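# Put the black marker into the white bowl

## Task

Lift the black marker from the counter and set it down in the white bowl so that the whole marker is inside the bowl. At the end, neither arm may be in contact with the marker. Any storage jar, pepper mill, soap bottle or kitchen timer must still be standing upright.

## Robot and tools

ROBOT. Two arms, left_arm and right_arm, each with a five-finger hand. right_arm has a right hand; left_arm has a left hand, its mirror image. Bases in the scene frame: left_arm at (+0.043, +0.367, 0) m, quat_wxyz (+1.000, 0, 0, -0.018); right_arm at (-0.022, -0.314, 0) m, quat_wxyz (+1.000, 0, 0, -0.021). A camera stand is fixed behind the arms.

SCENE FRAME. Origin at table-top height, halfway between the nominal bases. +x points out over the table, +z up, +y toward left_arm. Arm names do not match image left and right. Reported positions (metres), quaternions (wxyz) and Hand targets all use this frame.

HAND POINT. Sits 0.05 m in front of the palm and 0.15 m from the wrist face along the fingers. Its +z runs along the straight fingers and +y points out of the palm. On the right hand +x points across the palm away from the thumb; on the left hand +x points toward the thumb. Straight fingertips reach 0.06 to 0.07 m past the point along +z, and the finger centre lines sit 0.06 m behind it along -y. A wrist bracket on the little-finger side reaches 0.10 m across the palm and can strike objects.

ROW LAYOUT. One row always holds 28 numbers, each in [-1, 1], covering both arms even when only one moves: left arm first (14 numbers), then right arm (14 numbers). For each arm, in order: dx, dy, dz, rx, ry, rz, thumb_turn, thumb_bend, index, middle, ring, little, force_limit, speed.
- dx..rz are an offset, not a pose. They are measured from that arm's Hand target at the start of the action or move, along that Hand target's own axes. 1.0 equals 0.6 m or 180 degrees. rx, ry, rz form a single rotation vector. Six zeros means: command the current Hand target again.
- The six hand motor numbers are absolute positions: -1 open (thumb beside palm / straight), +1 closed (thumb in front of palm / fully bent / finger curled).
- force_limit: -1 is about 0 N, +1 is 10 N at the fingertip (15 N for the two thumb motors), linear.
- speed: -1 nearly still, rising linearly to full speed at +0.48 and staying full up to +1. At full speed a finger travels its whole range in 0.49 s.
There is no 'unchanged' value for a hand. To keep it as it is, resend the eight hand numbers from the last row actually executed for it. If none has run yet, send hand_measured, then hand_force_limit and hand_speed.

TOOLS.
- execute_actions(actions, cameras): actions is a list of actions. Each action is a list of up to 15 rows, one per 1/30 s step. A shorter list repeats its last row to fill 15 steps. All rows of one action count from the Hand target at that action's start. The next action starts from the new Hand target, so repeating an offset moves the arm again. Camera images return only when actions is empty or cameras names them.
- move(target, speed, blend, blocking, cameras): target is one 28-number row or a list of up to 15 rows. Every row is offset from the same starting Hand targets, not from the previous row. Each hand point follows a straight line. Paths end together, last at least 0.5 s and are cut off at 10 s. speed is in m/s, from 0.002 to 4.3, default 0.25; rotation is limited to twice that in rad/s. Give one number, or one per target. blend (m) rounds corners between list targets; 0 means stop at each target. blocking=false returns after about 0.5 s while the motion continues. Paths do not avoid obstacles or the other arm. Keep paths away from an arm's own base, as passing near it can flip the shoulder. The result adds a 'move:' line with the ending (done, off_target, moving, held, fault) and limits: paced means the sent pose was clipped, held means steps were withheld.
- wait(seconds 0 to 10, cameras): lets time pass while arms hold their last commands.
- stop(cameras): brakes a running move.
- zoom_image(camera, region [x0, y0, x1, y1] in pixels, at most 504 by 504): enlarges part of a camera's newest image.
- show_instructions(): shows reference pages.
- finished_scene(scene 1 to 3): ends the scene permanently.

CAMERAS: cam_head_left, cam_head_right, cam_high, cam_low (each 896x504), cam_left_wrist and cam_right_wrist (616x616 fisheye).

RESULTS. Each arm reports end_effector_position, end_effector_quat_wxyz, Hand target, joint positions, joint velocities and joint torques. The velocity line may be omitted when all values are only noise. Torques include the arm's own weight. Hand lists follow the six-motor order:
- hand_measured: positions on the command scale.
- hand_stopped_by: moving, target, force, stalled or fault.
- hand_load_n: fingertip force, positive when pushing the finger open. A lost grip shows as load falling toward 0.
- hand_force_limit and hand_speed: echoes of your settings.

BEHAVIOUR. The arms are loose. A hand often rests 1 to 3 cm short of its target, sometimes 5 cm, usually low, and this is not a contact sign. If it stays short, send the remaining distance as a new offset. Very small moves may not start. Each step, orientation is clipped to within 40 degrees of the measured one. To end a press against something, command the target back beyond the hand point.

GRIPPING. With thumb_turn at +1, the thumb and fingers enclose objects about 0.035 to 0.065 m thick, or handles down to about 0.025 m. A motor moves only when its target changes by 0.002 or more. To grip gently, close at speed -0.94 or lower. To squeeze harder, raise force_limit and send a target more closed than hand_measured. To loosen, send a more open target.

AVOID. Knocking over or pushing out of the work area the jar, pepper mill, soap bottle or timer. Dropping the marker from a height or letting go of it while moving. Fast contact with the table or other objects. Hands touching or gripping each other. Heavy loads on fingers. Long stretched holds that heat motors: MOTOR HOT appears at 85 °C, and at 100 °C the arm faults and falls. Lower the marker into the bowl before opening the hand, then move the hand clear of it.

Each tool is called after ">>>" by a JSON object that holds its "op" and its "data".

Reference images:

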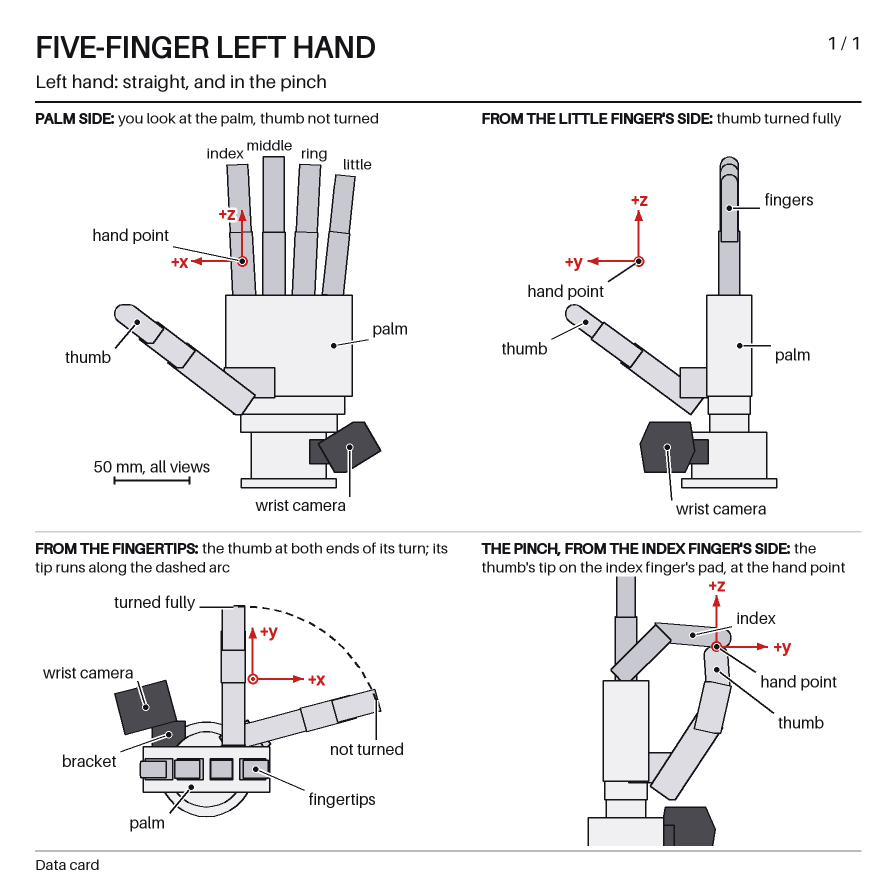

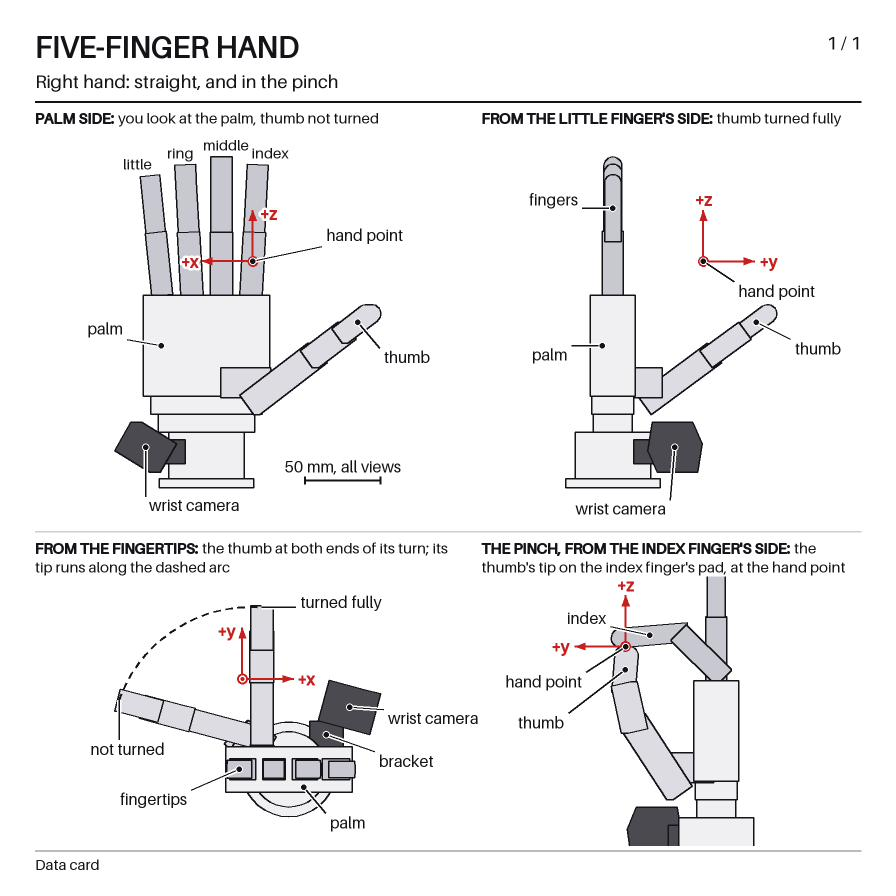

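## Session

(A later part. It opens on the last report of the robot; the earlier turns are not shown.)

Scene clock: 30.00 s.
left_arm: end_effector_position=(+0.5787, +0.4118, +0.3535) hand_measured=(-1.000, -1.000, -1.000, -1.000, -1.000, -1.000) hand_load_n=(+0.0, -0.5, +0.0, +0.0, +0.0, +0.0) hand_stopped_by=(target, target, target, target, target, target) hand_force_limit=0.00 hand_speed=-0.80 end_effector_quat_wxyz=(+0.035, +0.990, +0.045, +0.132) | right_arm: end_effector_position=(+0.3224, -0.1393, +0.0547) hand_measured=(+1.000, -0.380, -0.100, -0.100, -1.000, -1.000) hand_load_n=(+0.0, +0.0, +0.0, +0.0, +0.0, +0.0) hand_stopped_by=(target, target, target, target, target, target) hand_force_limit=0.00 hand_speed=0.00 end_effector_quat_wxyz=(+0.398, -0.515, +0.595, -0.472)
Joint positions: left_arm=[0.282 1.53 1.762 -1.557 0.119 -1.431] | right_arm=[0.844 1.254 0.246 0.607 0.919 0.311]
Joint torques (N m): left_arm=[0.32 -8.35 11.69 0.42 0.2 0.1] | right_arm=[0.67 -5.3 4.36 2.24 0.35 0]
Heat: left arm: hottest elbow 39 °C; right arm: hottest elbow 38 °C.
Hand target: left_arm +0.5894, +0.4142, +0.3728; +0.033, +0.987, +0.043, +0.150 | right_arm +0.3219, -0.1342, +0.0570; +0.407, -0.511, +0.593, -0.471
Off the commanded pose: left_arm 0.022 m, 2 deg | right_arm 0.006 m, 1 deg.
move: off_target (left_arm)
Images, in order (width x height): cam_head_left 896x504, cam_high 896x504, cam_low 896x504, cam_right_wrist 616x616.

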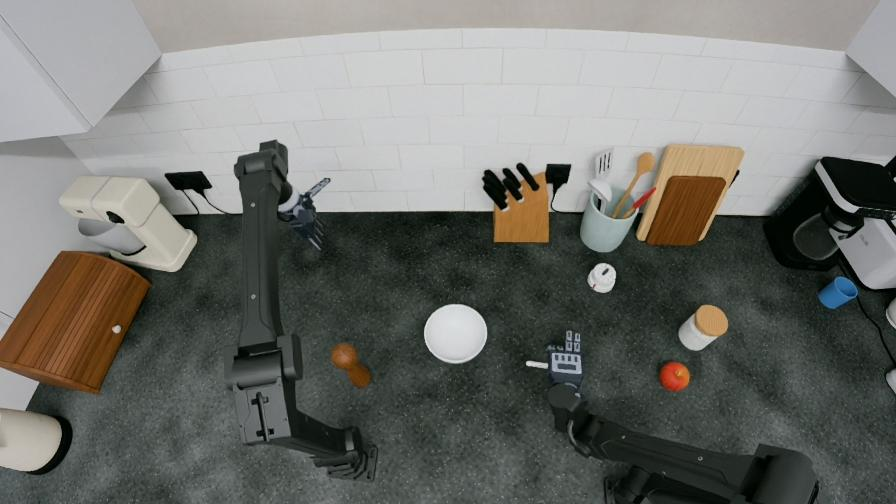

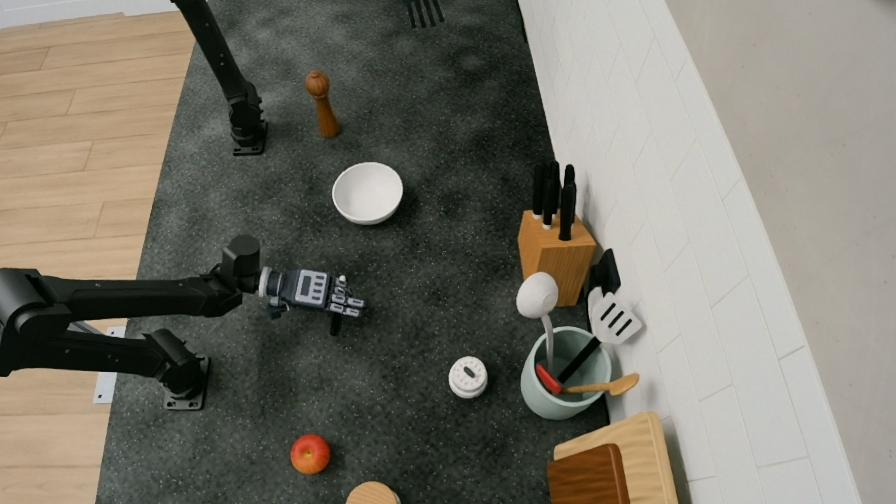

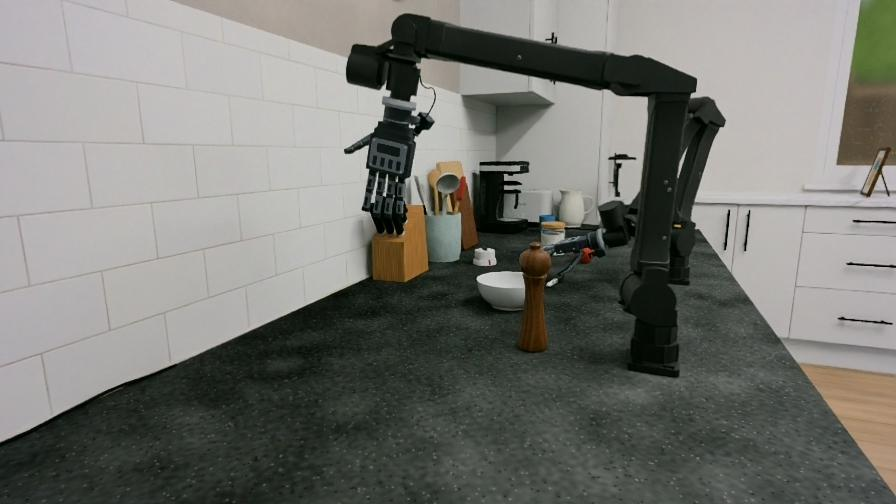

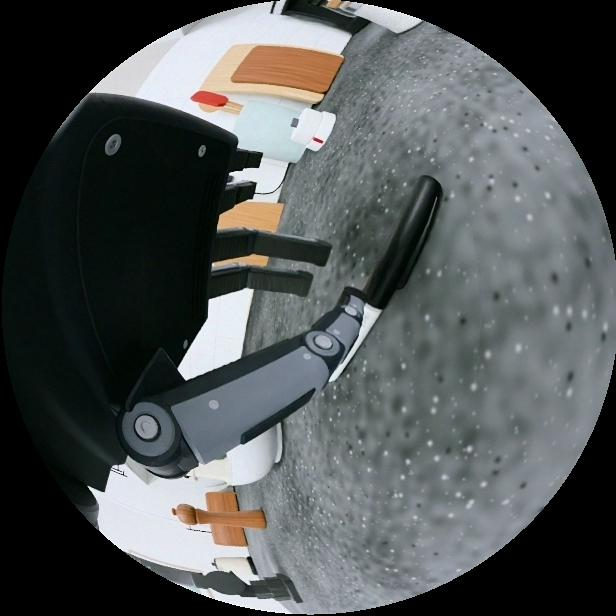

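>>> {"op": "move", "data": {"target": [0,0,0,0,0,0, -1, -1, -1, -1, -1, -1, 0, -0.8, 0.0007,0.0405,0.0043,0,0,0, 1, -0.38, -0.1, -0.1, -1, -1, 0, 0], "speed": 0.06, "cameras": ["cam_high","cam_low","cam_right_wrist"]}}

>>> {"op": "zoom_image", "data": {"camera": "cam_right_wrist", "region": [200, 180, 460, 440]}}

>>> {"op": "zoom_image", "data": {"camera": "cam_low", "region": [520, 230, 600, 310]}}

Scene clock: 33.00 s.
left_arm: end_effector_position=(+0.5787, +0.4118, +0.3535) hand_measured=(-1.000, -1.000, -1.000, -1.000, -1.000, -1.000) hand_load_n=(+0.0, +0.0, +0.0, +0.0, +0.0, +0.0) hand_stopped_by=(target, target, target, target, target, target) hand_force_limit=0.00 hand_speed=-0.80 end_effector_quat_wxyz=(+0.035, +0.990, +0.045, +0.132) | right_arm: end_effector_position=(+0.3199, -0.1390, +0.0311) hand_measured=(+1.000, -0.380, -0.100, -0.100, -1.000, -1.000) hand_load_n=(+0.0, +0.0, +0.0, +0.0, +0.0, +0.5) hand_stopped_by=(target, target, target, target, target, target) hand_force_limit=0.00 hand_speed=0.00 end_effector_quat_wxyz=(+0.398, -0.515, +0.594, -0.473)
Joint positions: left_arm=[0.282 1.53 1.762 -1.557 0.119 -1.431] | right_arm=[0.853 1.386 0.224 0.758 0.928 0.315]
Joint torques (N m): left_arm=[0.21 -8.41 11.69 0.42 0.2 0.07] | right_arm=[0.5 -5.89 3.41 2.25 0.34 0.03]
Heat: left arm: hottest elbow 40 °C; right arm: hottest elbow 38 °C.
Hand target: left_arm +0.5894, +0.4142, +0.3728; +0.033, +0.987, +0.043, +0.150 | right_arm +0.3189, -0.1342, +0.0329; +0.407, -0.511, +0.593, -0.471
Off the commanded pose: left_arm 0.022 m, 2 deg | right_arm 0.005 m, 1 deg.
move: off_target (left_arm)
Images, in order (width x height): cam_high 896x504, cam_low 896x504, cam_right_wrist 616x616.

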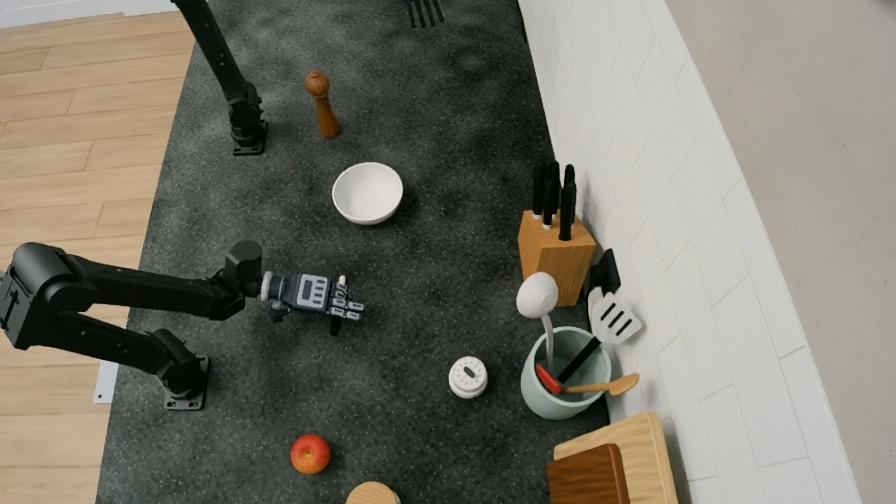

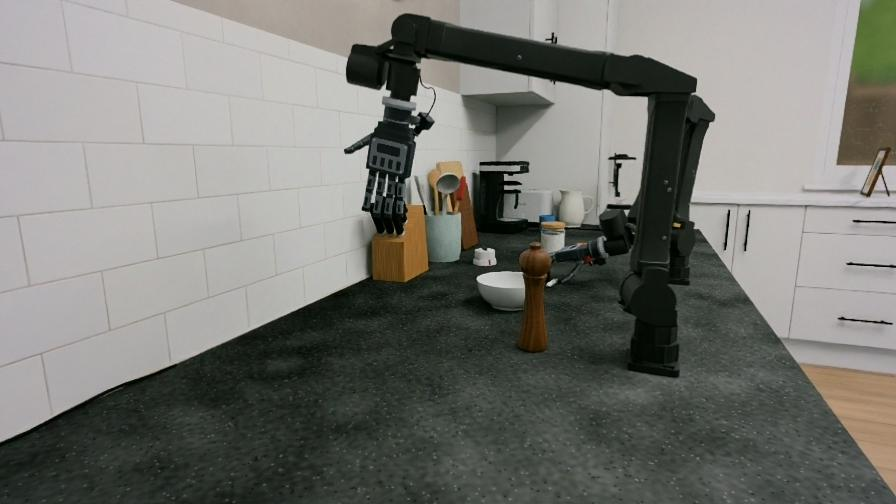

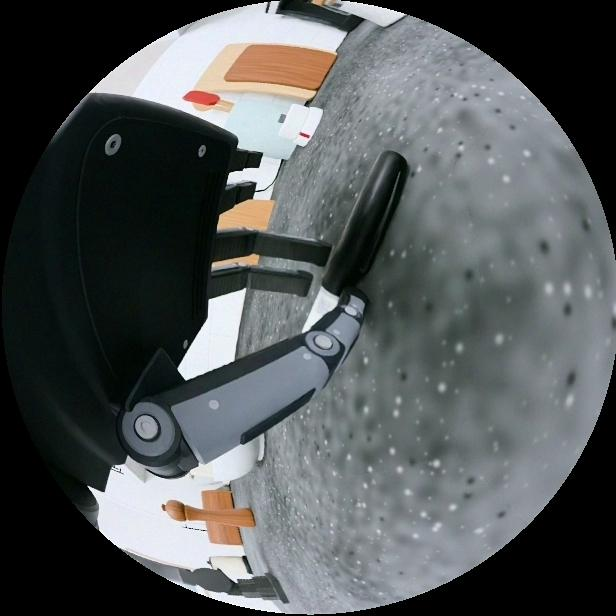

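Scaled by 1.938 from the camera's 616x616 image, which has a finer 880x880 frame.

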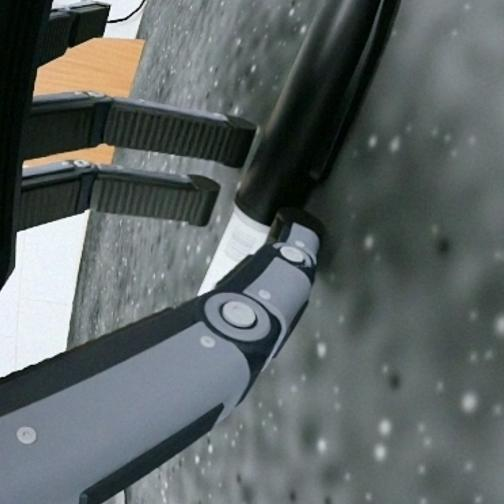

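Scaled by 6.300 from the camera's 896x504 image, which has a finer 1280x720 frame.

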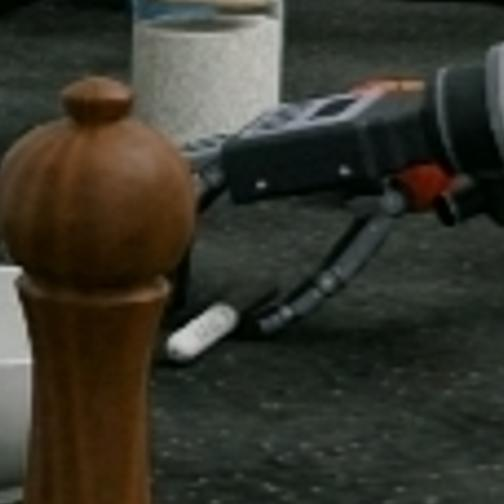

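>>> {"op": "move", "data": {"target": [0,0,0,0,0,0, -1, -1, -1, -1, -1, -1, 0, -0.8, 0,0,0,0,0,0, 1, -0.38, 0.35, 0.35, -1, -1, -0.3, -0.9], "speed": 0.06, "cameras": ["cam_high","cam_low","cam_right_wrist"]}}

>>> {"op": "zoom_image", "data": {"camera": "cam_right_wrist", "region": [200, 180, 460, 440]}}

Scene clock: 35.00 s.
left_arm: end_effector_position=(+0.5787, +0.4118, +0.3535) hand_measured=(-1.000, -1.000, -1.000, -1.000, -1.000, -1.000) hand_load_n=(+0.0, +0.0, +0.0, +0.0, +0.0, +0.0) hand_stopped_by=(target, target, target, target, target, target) hand_force_limit=0.00 hand_speed=-0.80 end_effector_quat_wxyz=(+0.035, +0.990, +0.045, +0.132) | right_arm: end_effector_position=(+0.3201, -0.1389, +0.0313) hand_measured=(+1.000, -0.382, +0.196, +0.122, -1.000, -1.000) hand_load_n=(-2.0, +6.5, +4.5, +4.0, +0.0, +0.0) hand_stopped_by=(target, target, force, force, target, target) hand_force_limit=-0.30 hand_speed=-0.90 end_effector_quat_wxyz=(+0.399, -0.514, +0.594, -0.473)
Joint positions: left_arm=[0.282 1.53 1.762 -1.557 0.119 -1.431] | right_arm=[0.853 1.386 0.224 0.76 0.928 0.315]
Joint torques (N m): left_arm=[-0.03 -8.41 11.67 0.42 0.21 0.1] | right_arm=[0.62 -5.95 3.41 2.22 0.33 0.02]
Heat: left arm: hottest elbow 40 °C; right arm: hottest elbow 38 °C.
Hand target: left_arm +0.5894, +0.4142, +0.3728; +0.033, +0.987, +0.043, +0.150 | right_arm +0.3189, -0.1342, +0.0328; +0.407, -0.511, +0.593, -0.471
Off the commanded pose: left_arm 0.022 m, 2 deg | right_arm 0.005 m, 1 deg.
move: off_target (left_arm)
Images, in order (width x height): cam_high 896x504, cam_low 896x504, cam_right_wrist 616x616.

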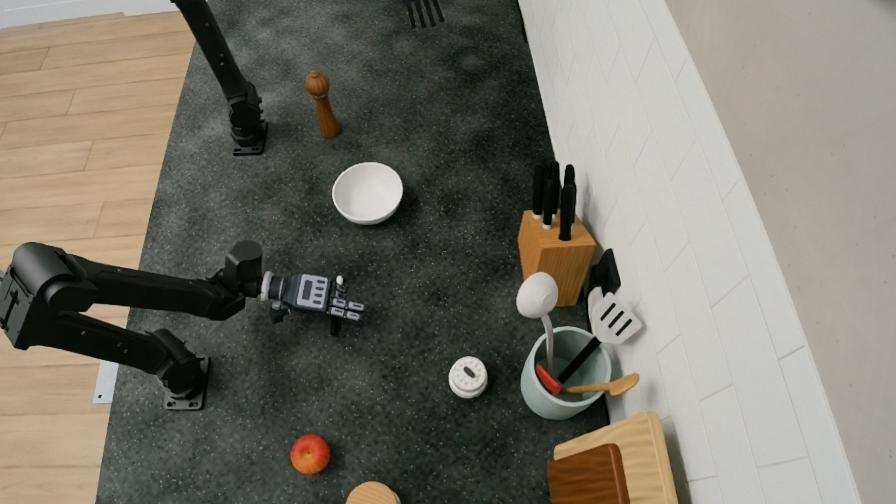

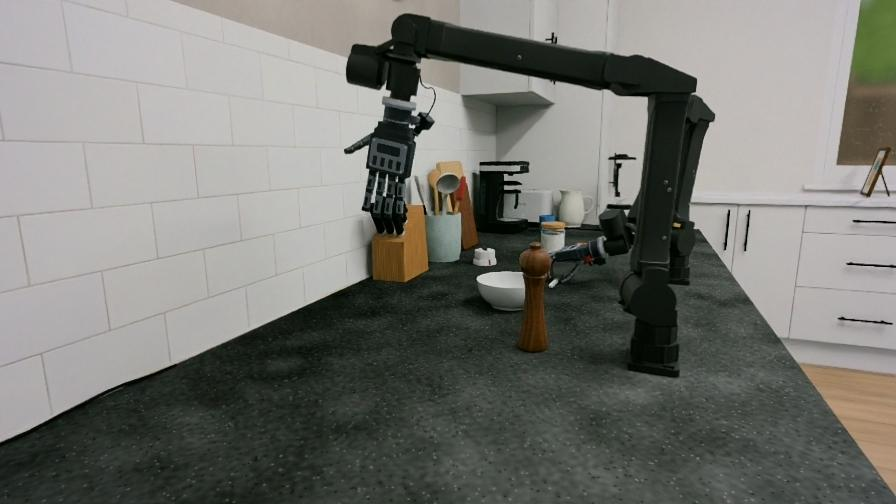

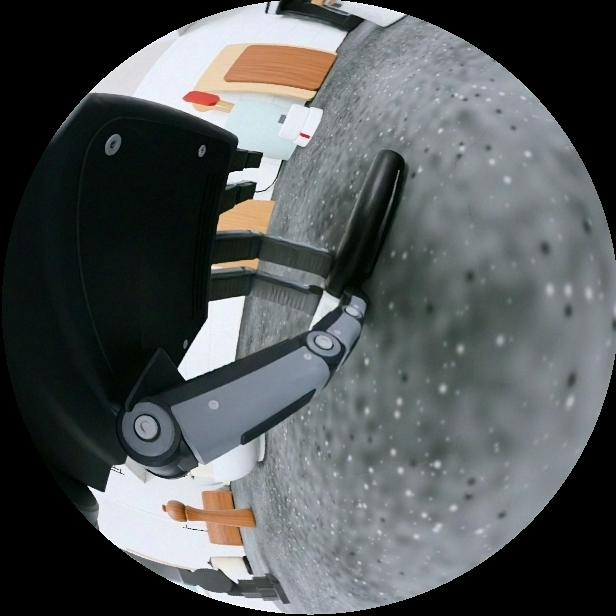

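Scaled by 1.938 from the camera's 616x616 image, which has a finer 880x880 frame.

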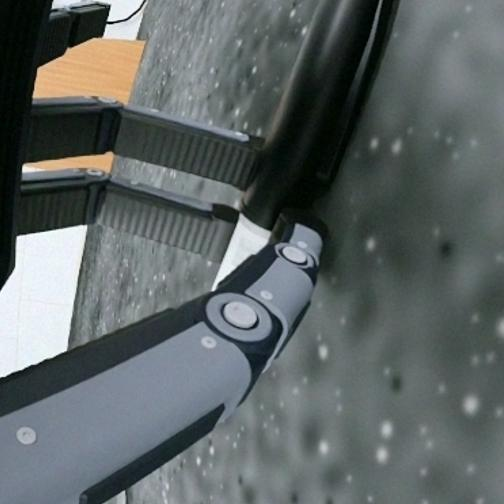

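>>> {"op": "move", "data": {"target": [[0,0,0,0,0,0, -1, -1, -1, -1, -1, -1, 0, -0.8, 0,-0.195,-0.045,0,0,0, 1, -0.38, 0.35, 0.35, -1, -1, -0.3, -0.9],[0,0,0,0,0,0, -1, -1, -1, -1, -1, -1, 0, -0.8, -0.4568,-0.2285,0.0117,-0.0652,-0.1607,-0.0554, 1, -0.38, 0.35, 0.35, -1, -1, -0.3, -0.9]], "speed": [0.1, 0.16], "blend": [0.04,0], "cameras": ["cam_head_left","cam_high","cam_low","cam_right_wrist"]}}

>>> {"op": "zoom_image", "data": {"camera": "cam_low", "region": [450, 190, 590, 330]}}

>>> {"op": "zoom_image", "data": {"camera": "cam_high", "region": [300, 110, 440, 250]}}

>>> {"op": "zoom_image", "data": {"camera": "cam_head_left", "region": [390, 260, 530, 400]}}

Scene clock: 41.97 s.
left_arm: end_effector_position=(+0.5787, +0.4118, +0.3535) hand_measured=(-1.000, -1.000, -1.000, -1.000, -1.000, -1.000) hand_load_n=(+0.0, -0.5, +0.0, +0.0, +0.0, +0.0) hand_stopped_by=(target, target, target, target, target, target) hand_force_limit=0.00 hand_speed=-0.80 end_effector_quat_wxyz=(+0.035, +0.990, +0.045, +0.132) | right_arm: end_effector_position=(+0.3874, +0.1110, +0.1389) hand_measured=(+1.000, -0.382, +0.196, +0.122, -1.000, -1.000) hand_load_n=(-1.5, +7.0, +4.5, +3.5, +0.0, +0.0) hand_stopped_by=(target, target, force, force, target, target) hand_force_limit=-0.30 hand_speed=-0.90 end_effector_quat_wxyz=(-0.426, +0.706, -0.482, +0.297)
Joint positions: left_arm=[0.282 1.53 1.762 -1.557 0.119 -1.431] | right_arm=[0.924 1.48 0.949 -0.007 0.455 0.247]
Joint torques (N m): left_arm=[0.09 -8.29 11.75 0.39 0.21 0.1] | right_arm=[0.21 -12.28 10.47 1.5 0.03 -0.18]
Heat: left arm: hottest elbow 42 °C; right arm: hottest elbow 38 °C.
Hand target: left_arm +0.5894, +0.4142, +0.3728; +0.033, +0.987, +0.043, +0.150 | right_arm +0.3963, +0.1314, +0.1647; -0.445, +0.700, -0.471, +0.300
Off the commanded pose: left_arm 0.022 m, 2 deg | right_arm 0.034 m, 3 deg.
move: off_target (left_arm, right_arm)
Images, in order (width x height): cam_head_left 896x504, cam_high 896x504, cam_low 896x504, cam_right_wrist 616x616.

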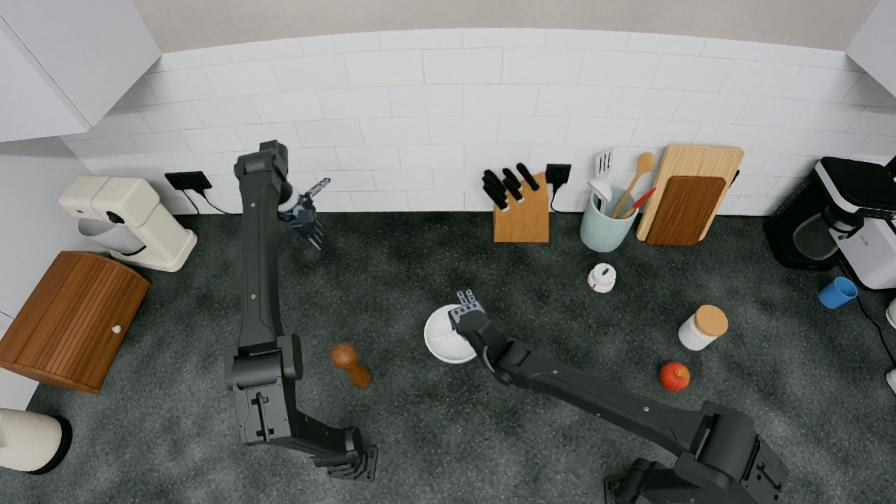

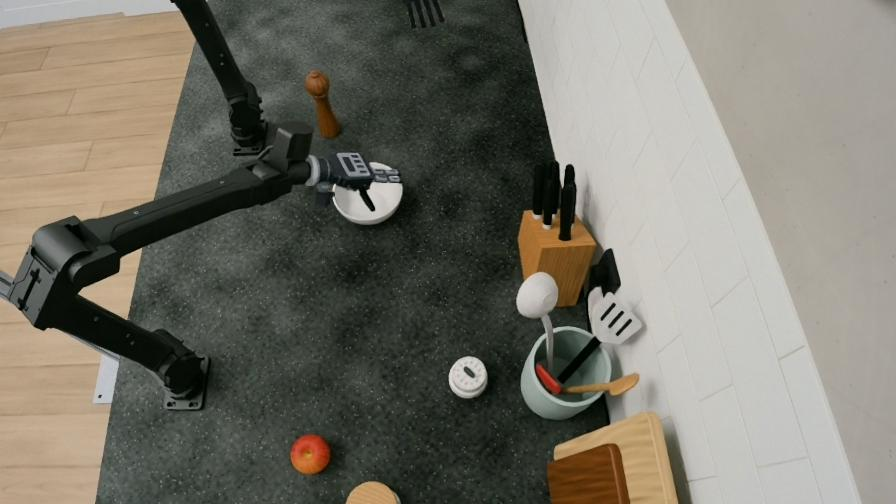

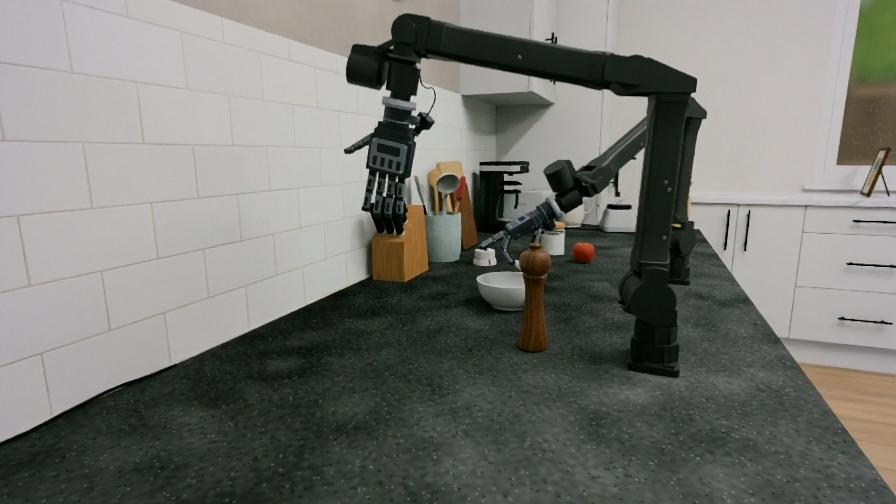

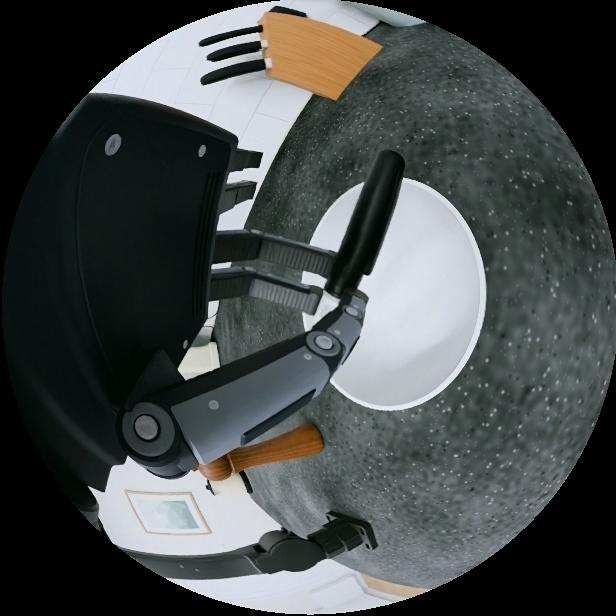

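Scaled by 3.600 from the camera's 896x504 image, which has a finer 1280x720 frame.

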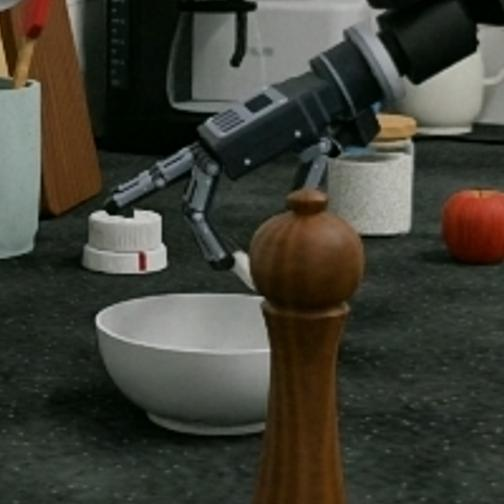

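Scaled by 3.600 from the camera's 896x504 image, which has a finer 1280x720 frame.

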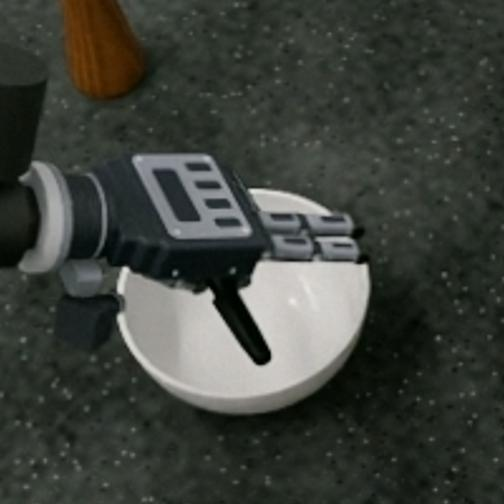

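Scaled by 3.600 from the camera's 896x504 image, which has a finer 1280x720 frame.

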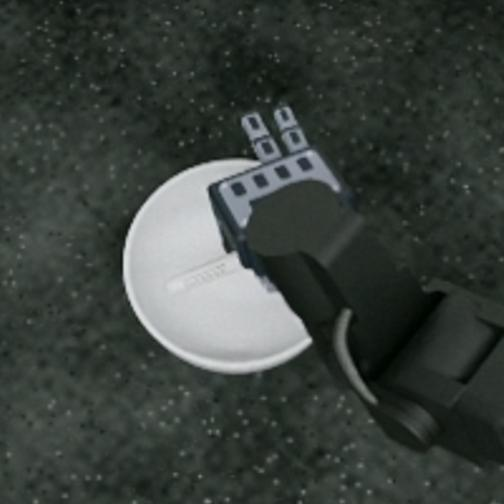

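>>> {"op": "move", "data": {"target": [0,0,0,0,0,0, -1, -1, -1, -1, -1, -1, 0, -0.8, 0.0035,0.087,0.05,0,0,0, 1, -0.38, 0.35, 0.35, -1, -1, -0.3, -0.9], "speed": 0.09, "cameras": ["cam_head_left","cam_high","cam_low","cam_right_wrist"]}}

>>> {"op": "zoom_image", "data": {"camera": "cam_low", "region": [450, 190, 590, 330]}}

>>> {"op": "zoom_image", "data": {"camera": "cam_high", "region": [300, 110, 440, 250]}}

>>> {"op": "zoom_image", "data": {"camera": "cam_head_left", "region": [390, 260, 530, 400]}}

Scene clock: 45.53 s.
left_arm: end_effector_position=(+0.5787, +0.4118, +0.3535) hand_measured=(-1.000, -1.000, -1.000, -1.000, -1.000, -1.000) hand_load_n=(+0.0, +0.0, +0.0, +0.0, +0.0, +0.0) hand_stopped_by=(target, target, target, target, target, target) hand_force_limit=0.00 hand_speed=-0.80 end_effector_quat_wxyz=(+0.035, +0.990, +0.045, +0.132) | right_arm: end_effector_position=(+0.3988, +0.1268, +0.0984) hand_measured=(+1.000, -0.382, +0.196, +0.122, -1.000, -1.000) hand_load_n=(-2.0, +7.0, +4.5, +3.5, +0.0, -0.5) hand_stopped_by=(target, target, force, force, target, target) hand_force_limit=-0.30 hand_speed=-0.90 end_effector_quat_wxyz=(-0.436, +0.703, -0.478, +0.296)
Joint positions: left_arm=[0.282 1.53 1.762 -1.557 0.119 -1.431] | right_arm=[0.924 1.589 0.935 0.137 0.448 0.242]
Joint torques (N m): left_arm=[0.5 -8.29 11.88 0.4 0.24 0.1] | right_arm=[-0.15 -13.45 6.48 2.41 0.03 -0.19]
Heat: left arm: hottest elbow 42 °C; right arm: hottest elbow 39 °C.
Hand target: left_arm +0.5894, +0.4142, +0.3728; +0.033, +0.987, +0.043, +0.150 | right_arm +0.4019, +0.1314, +0.1047; -0.445, +0.700, -0.471, +0.300
Off the commanded pose: left_arm 0.022 m, 2 deg | right_arm 0.008 m, 2 deg.
move: off_target (left_arm)
Images, in order (width x height): cam_head_left 896x504, cam_high 896x504, cam_low 896x504, cam_right_wrist 616x616.

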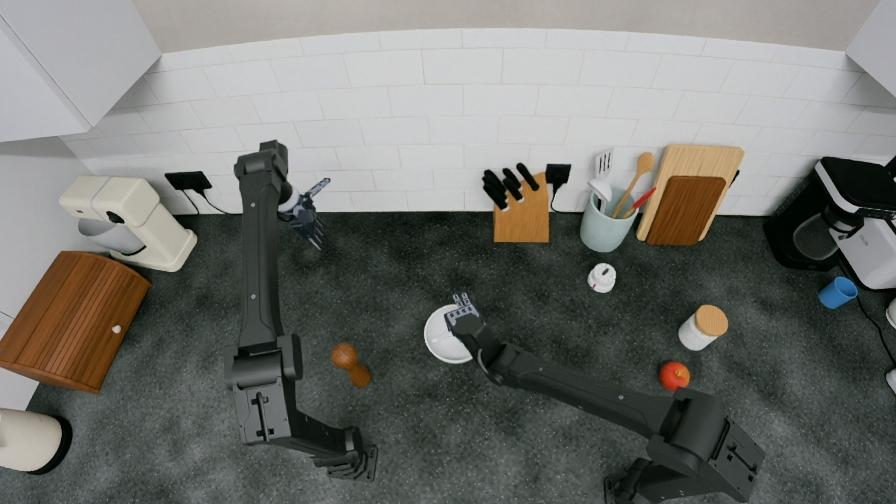

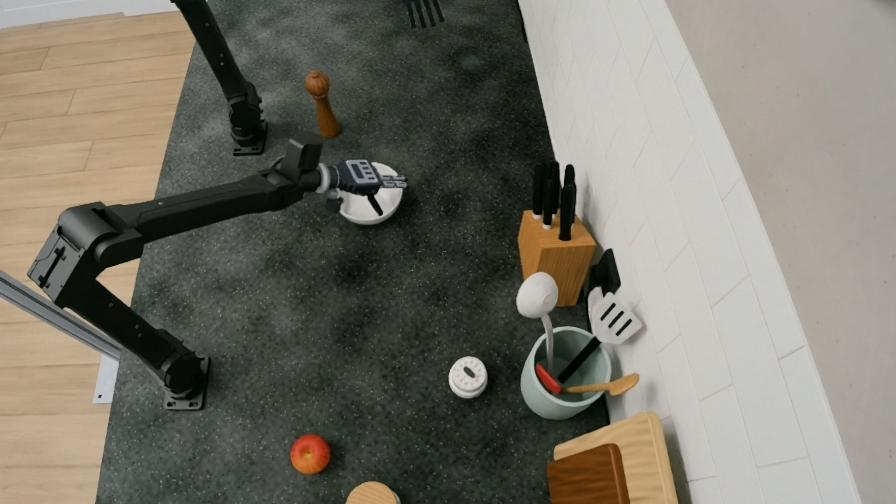

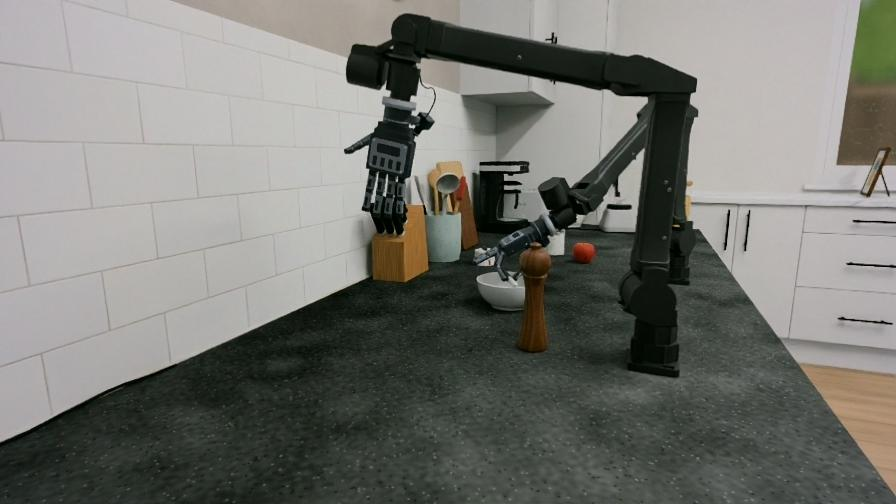

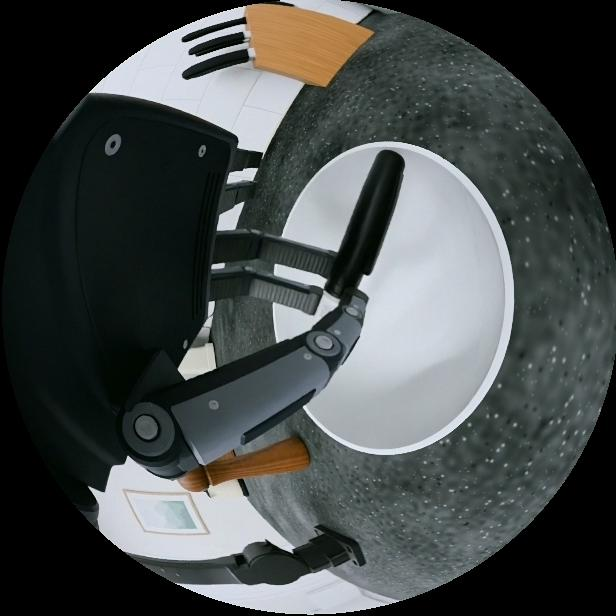

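Scaled by 3.600 from the camera's 896x504 image, which has a finer 1280x720 frame.

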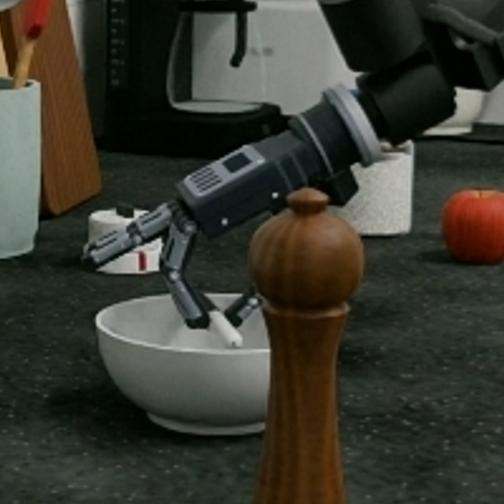

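Scaled by 3.600 from the camera's 896x504 image, which has a finer 1280x720 frame.

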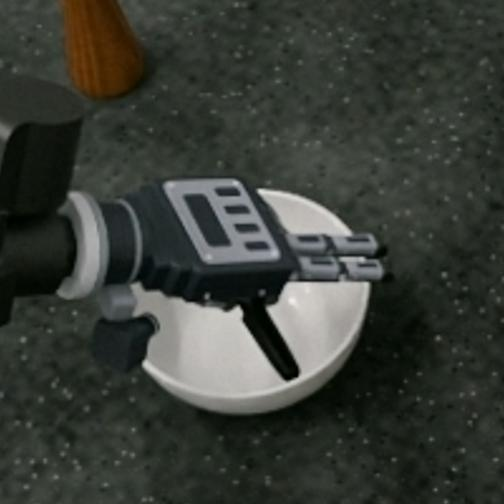

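Scaled by 3.600 from the camera's 896x504 image, which has a finer 1280x720 frame.

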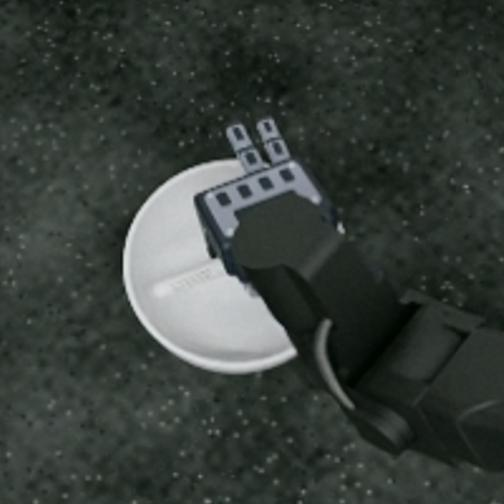

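>>> {"op": "move", "data": {"target": [0,0,0,0,0,0, -1, -1, -1, -1, -1, -1, 0, -0.8, -0.0173,-0.0007,0.0015,0.033,0,0, 1, -0.38, 0.35, 0.35, -1, -1, -0.3, -0.9], "speed": 0.06, "cameras": ["cam_head_left","cam_high","cam_low","cam_right_wrist"]}}

>>> {"op": "zoom_image", "data": {"camera": "cam_low", "region": [460, 220, 560, 320]}}

>>> {"op": "zoom_image", "data": {"camera": "cam_high", "region": [320, 150, 420, 250]}}

>>> {"op": "zoom_image", "data": {"camera": "cam_head_left", "region": [410, 280, 510, 380]}}

>>> {"op": "zoom_image", "data": {"camera": "cam_right_wrist", "region": [240, 100, 540, 400]}}

Scene clock: 51.83 s.
left_arm: end_effector_position=(+0.5787, +0.4118, +0.3535) hand_measured=(-1.000, -1.000, -1.000, -1.000, -1.000, -1.000) hand_load_n=(+0.0, +0.0, +0.0, +0.0, +0.0, +0.0) hand_stopped_by=(target, target, target, target, target, target) hand_force_limit=0.00 hand_speed=-0.80 end_effector_quat_wxyz=(+0.035, +0.990, +0.045, +0.132) | right_arm: end_effector_position=(+0.4012, +0.1341, +0.1017) hand_measured=(+1.000, -0.382, +0.196, +0.122, -1.000, -1.000) hand_load_n=(-2.0, +7.0, +4.5, +4.0, +0.0, +0.0) hand_stopped_by=(target, target, force, force, target, target) hand_force_limit=-0.30 hand_speed=-0.90 end_effector_quat_wxyz=(-0.474, +0.677, -0.464, +0.320)
Joint positions: left_arm=[0.282 1.53 1.762 -1.557 0.119 -1.431] | right_arm=[0.945 1.608 0.888 0.317 0.492 0.206]
Joint torques (N m): left_arm=[0.5 -8.7 11.7 0.36 0.21 0.08] | right_arm=[0.85 -13.04 6.09 2.48 0.23 -0.17]
Heat: left arm: hottest elbow 43 °C; right arm: hottest elbow 39 °C.
Hand target: left_arm +0.5894, +0.4142, +0.3728; +0.033, +0.987, +0.043, +0.150 | right_arm +0.3990, +0.1414, +0.1049; -0.481, +0.676, -0.455, +0.324
Off the commanded pose: left_arm 0.022 m, 2 deg | right_arm 0.008 m, 1 deg.
move: off_target (left_arm)
Images, in order (width x height): cam_head_left 896x504, cam_high 896x504, cam_low 896x504, cam_right_wrist 616x616.

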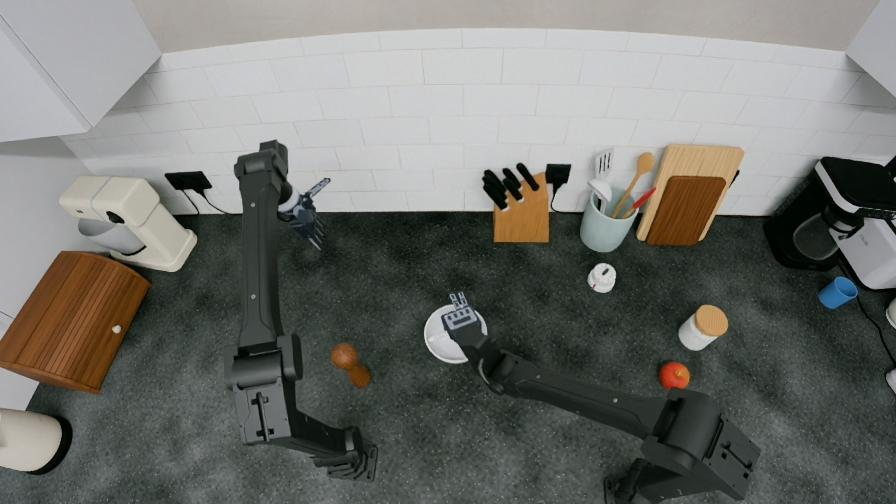

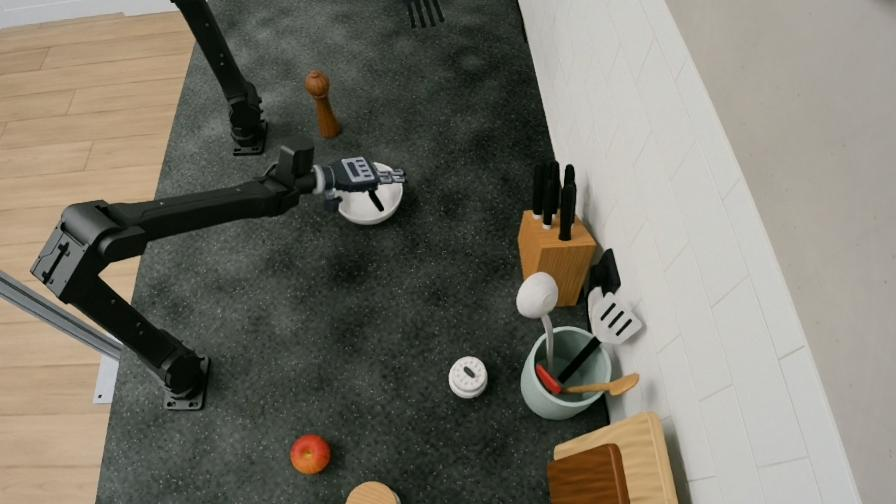

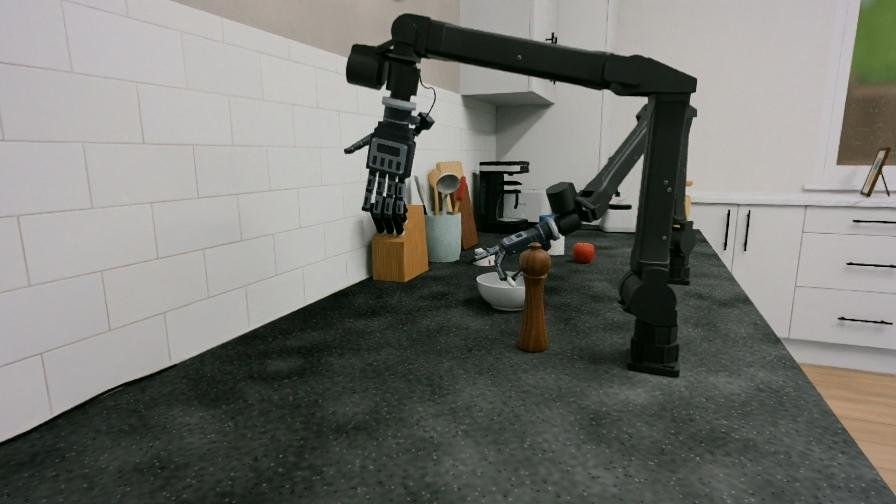

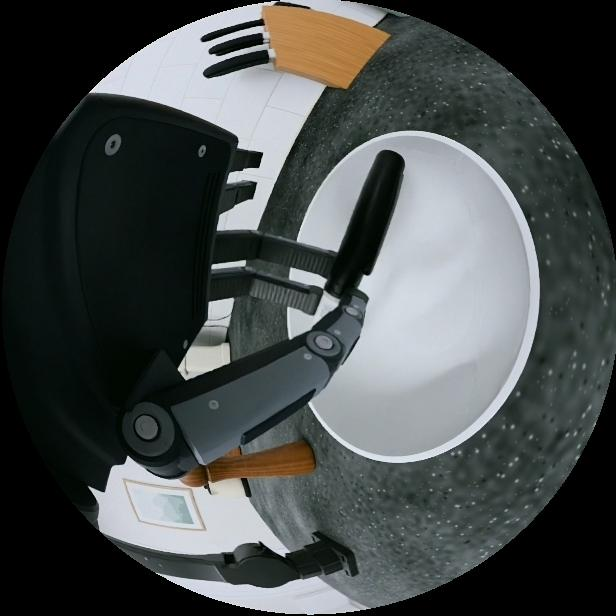

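Scaled by 5.040 from the camera's 896x504 image, which has a finer 1280x720 frame.

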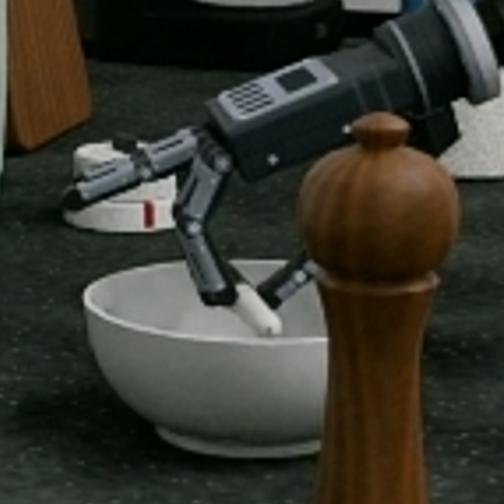

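Scaled by 5.040 from the camera's 896x504 image, which has a finer 1280x720 frame.

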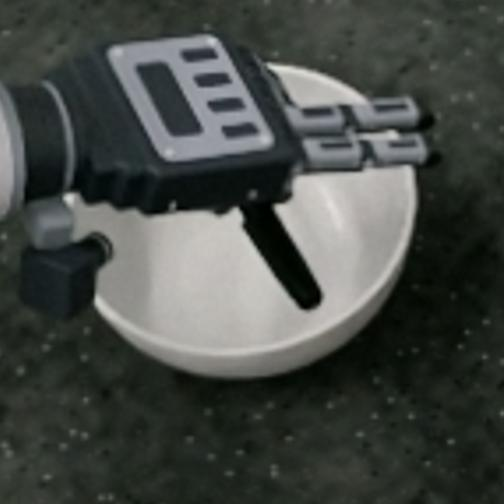

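Scaled by 5.040 from the camera's 896x504 image, which has a finer 1280x720 frame.

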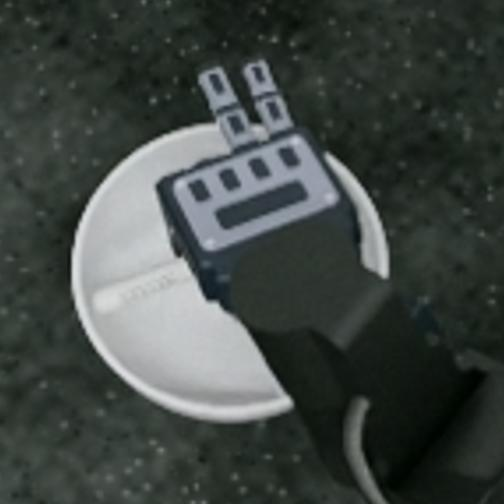

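Scaled by 1.680 from the camera's 616x616 image, which has a finer 880x880 frame.

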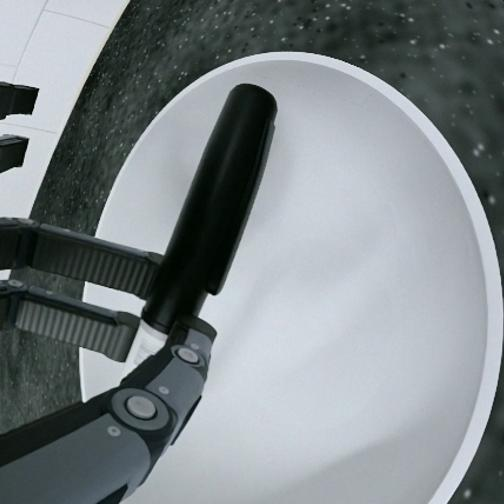

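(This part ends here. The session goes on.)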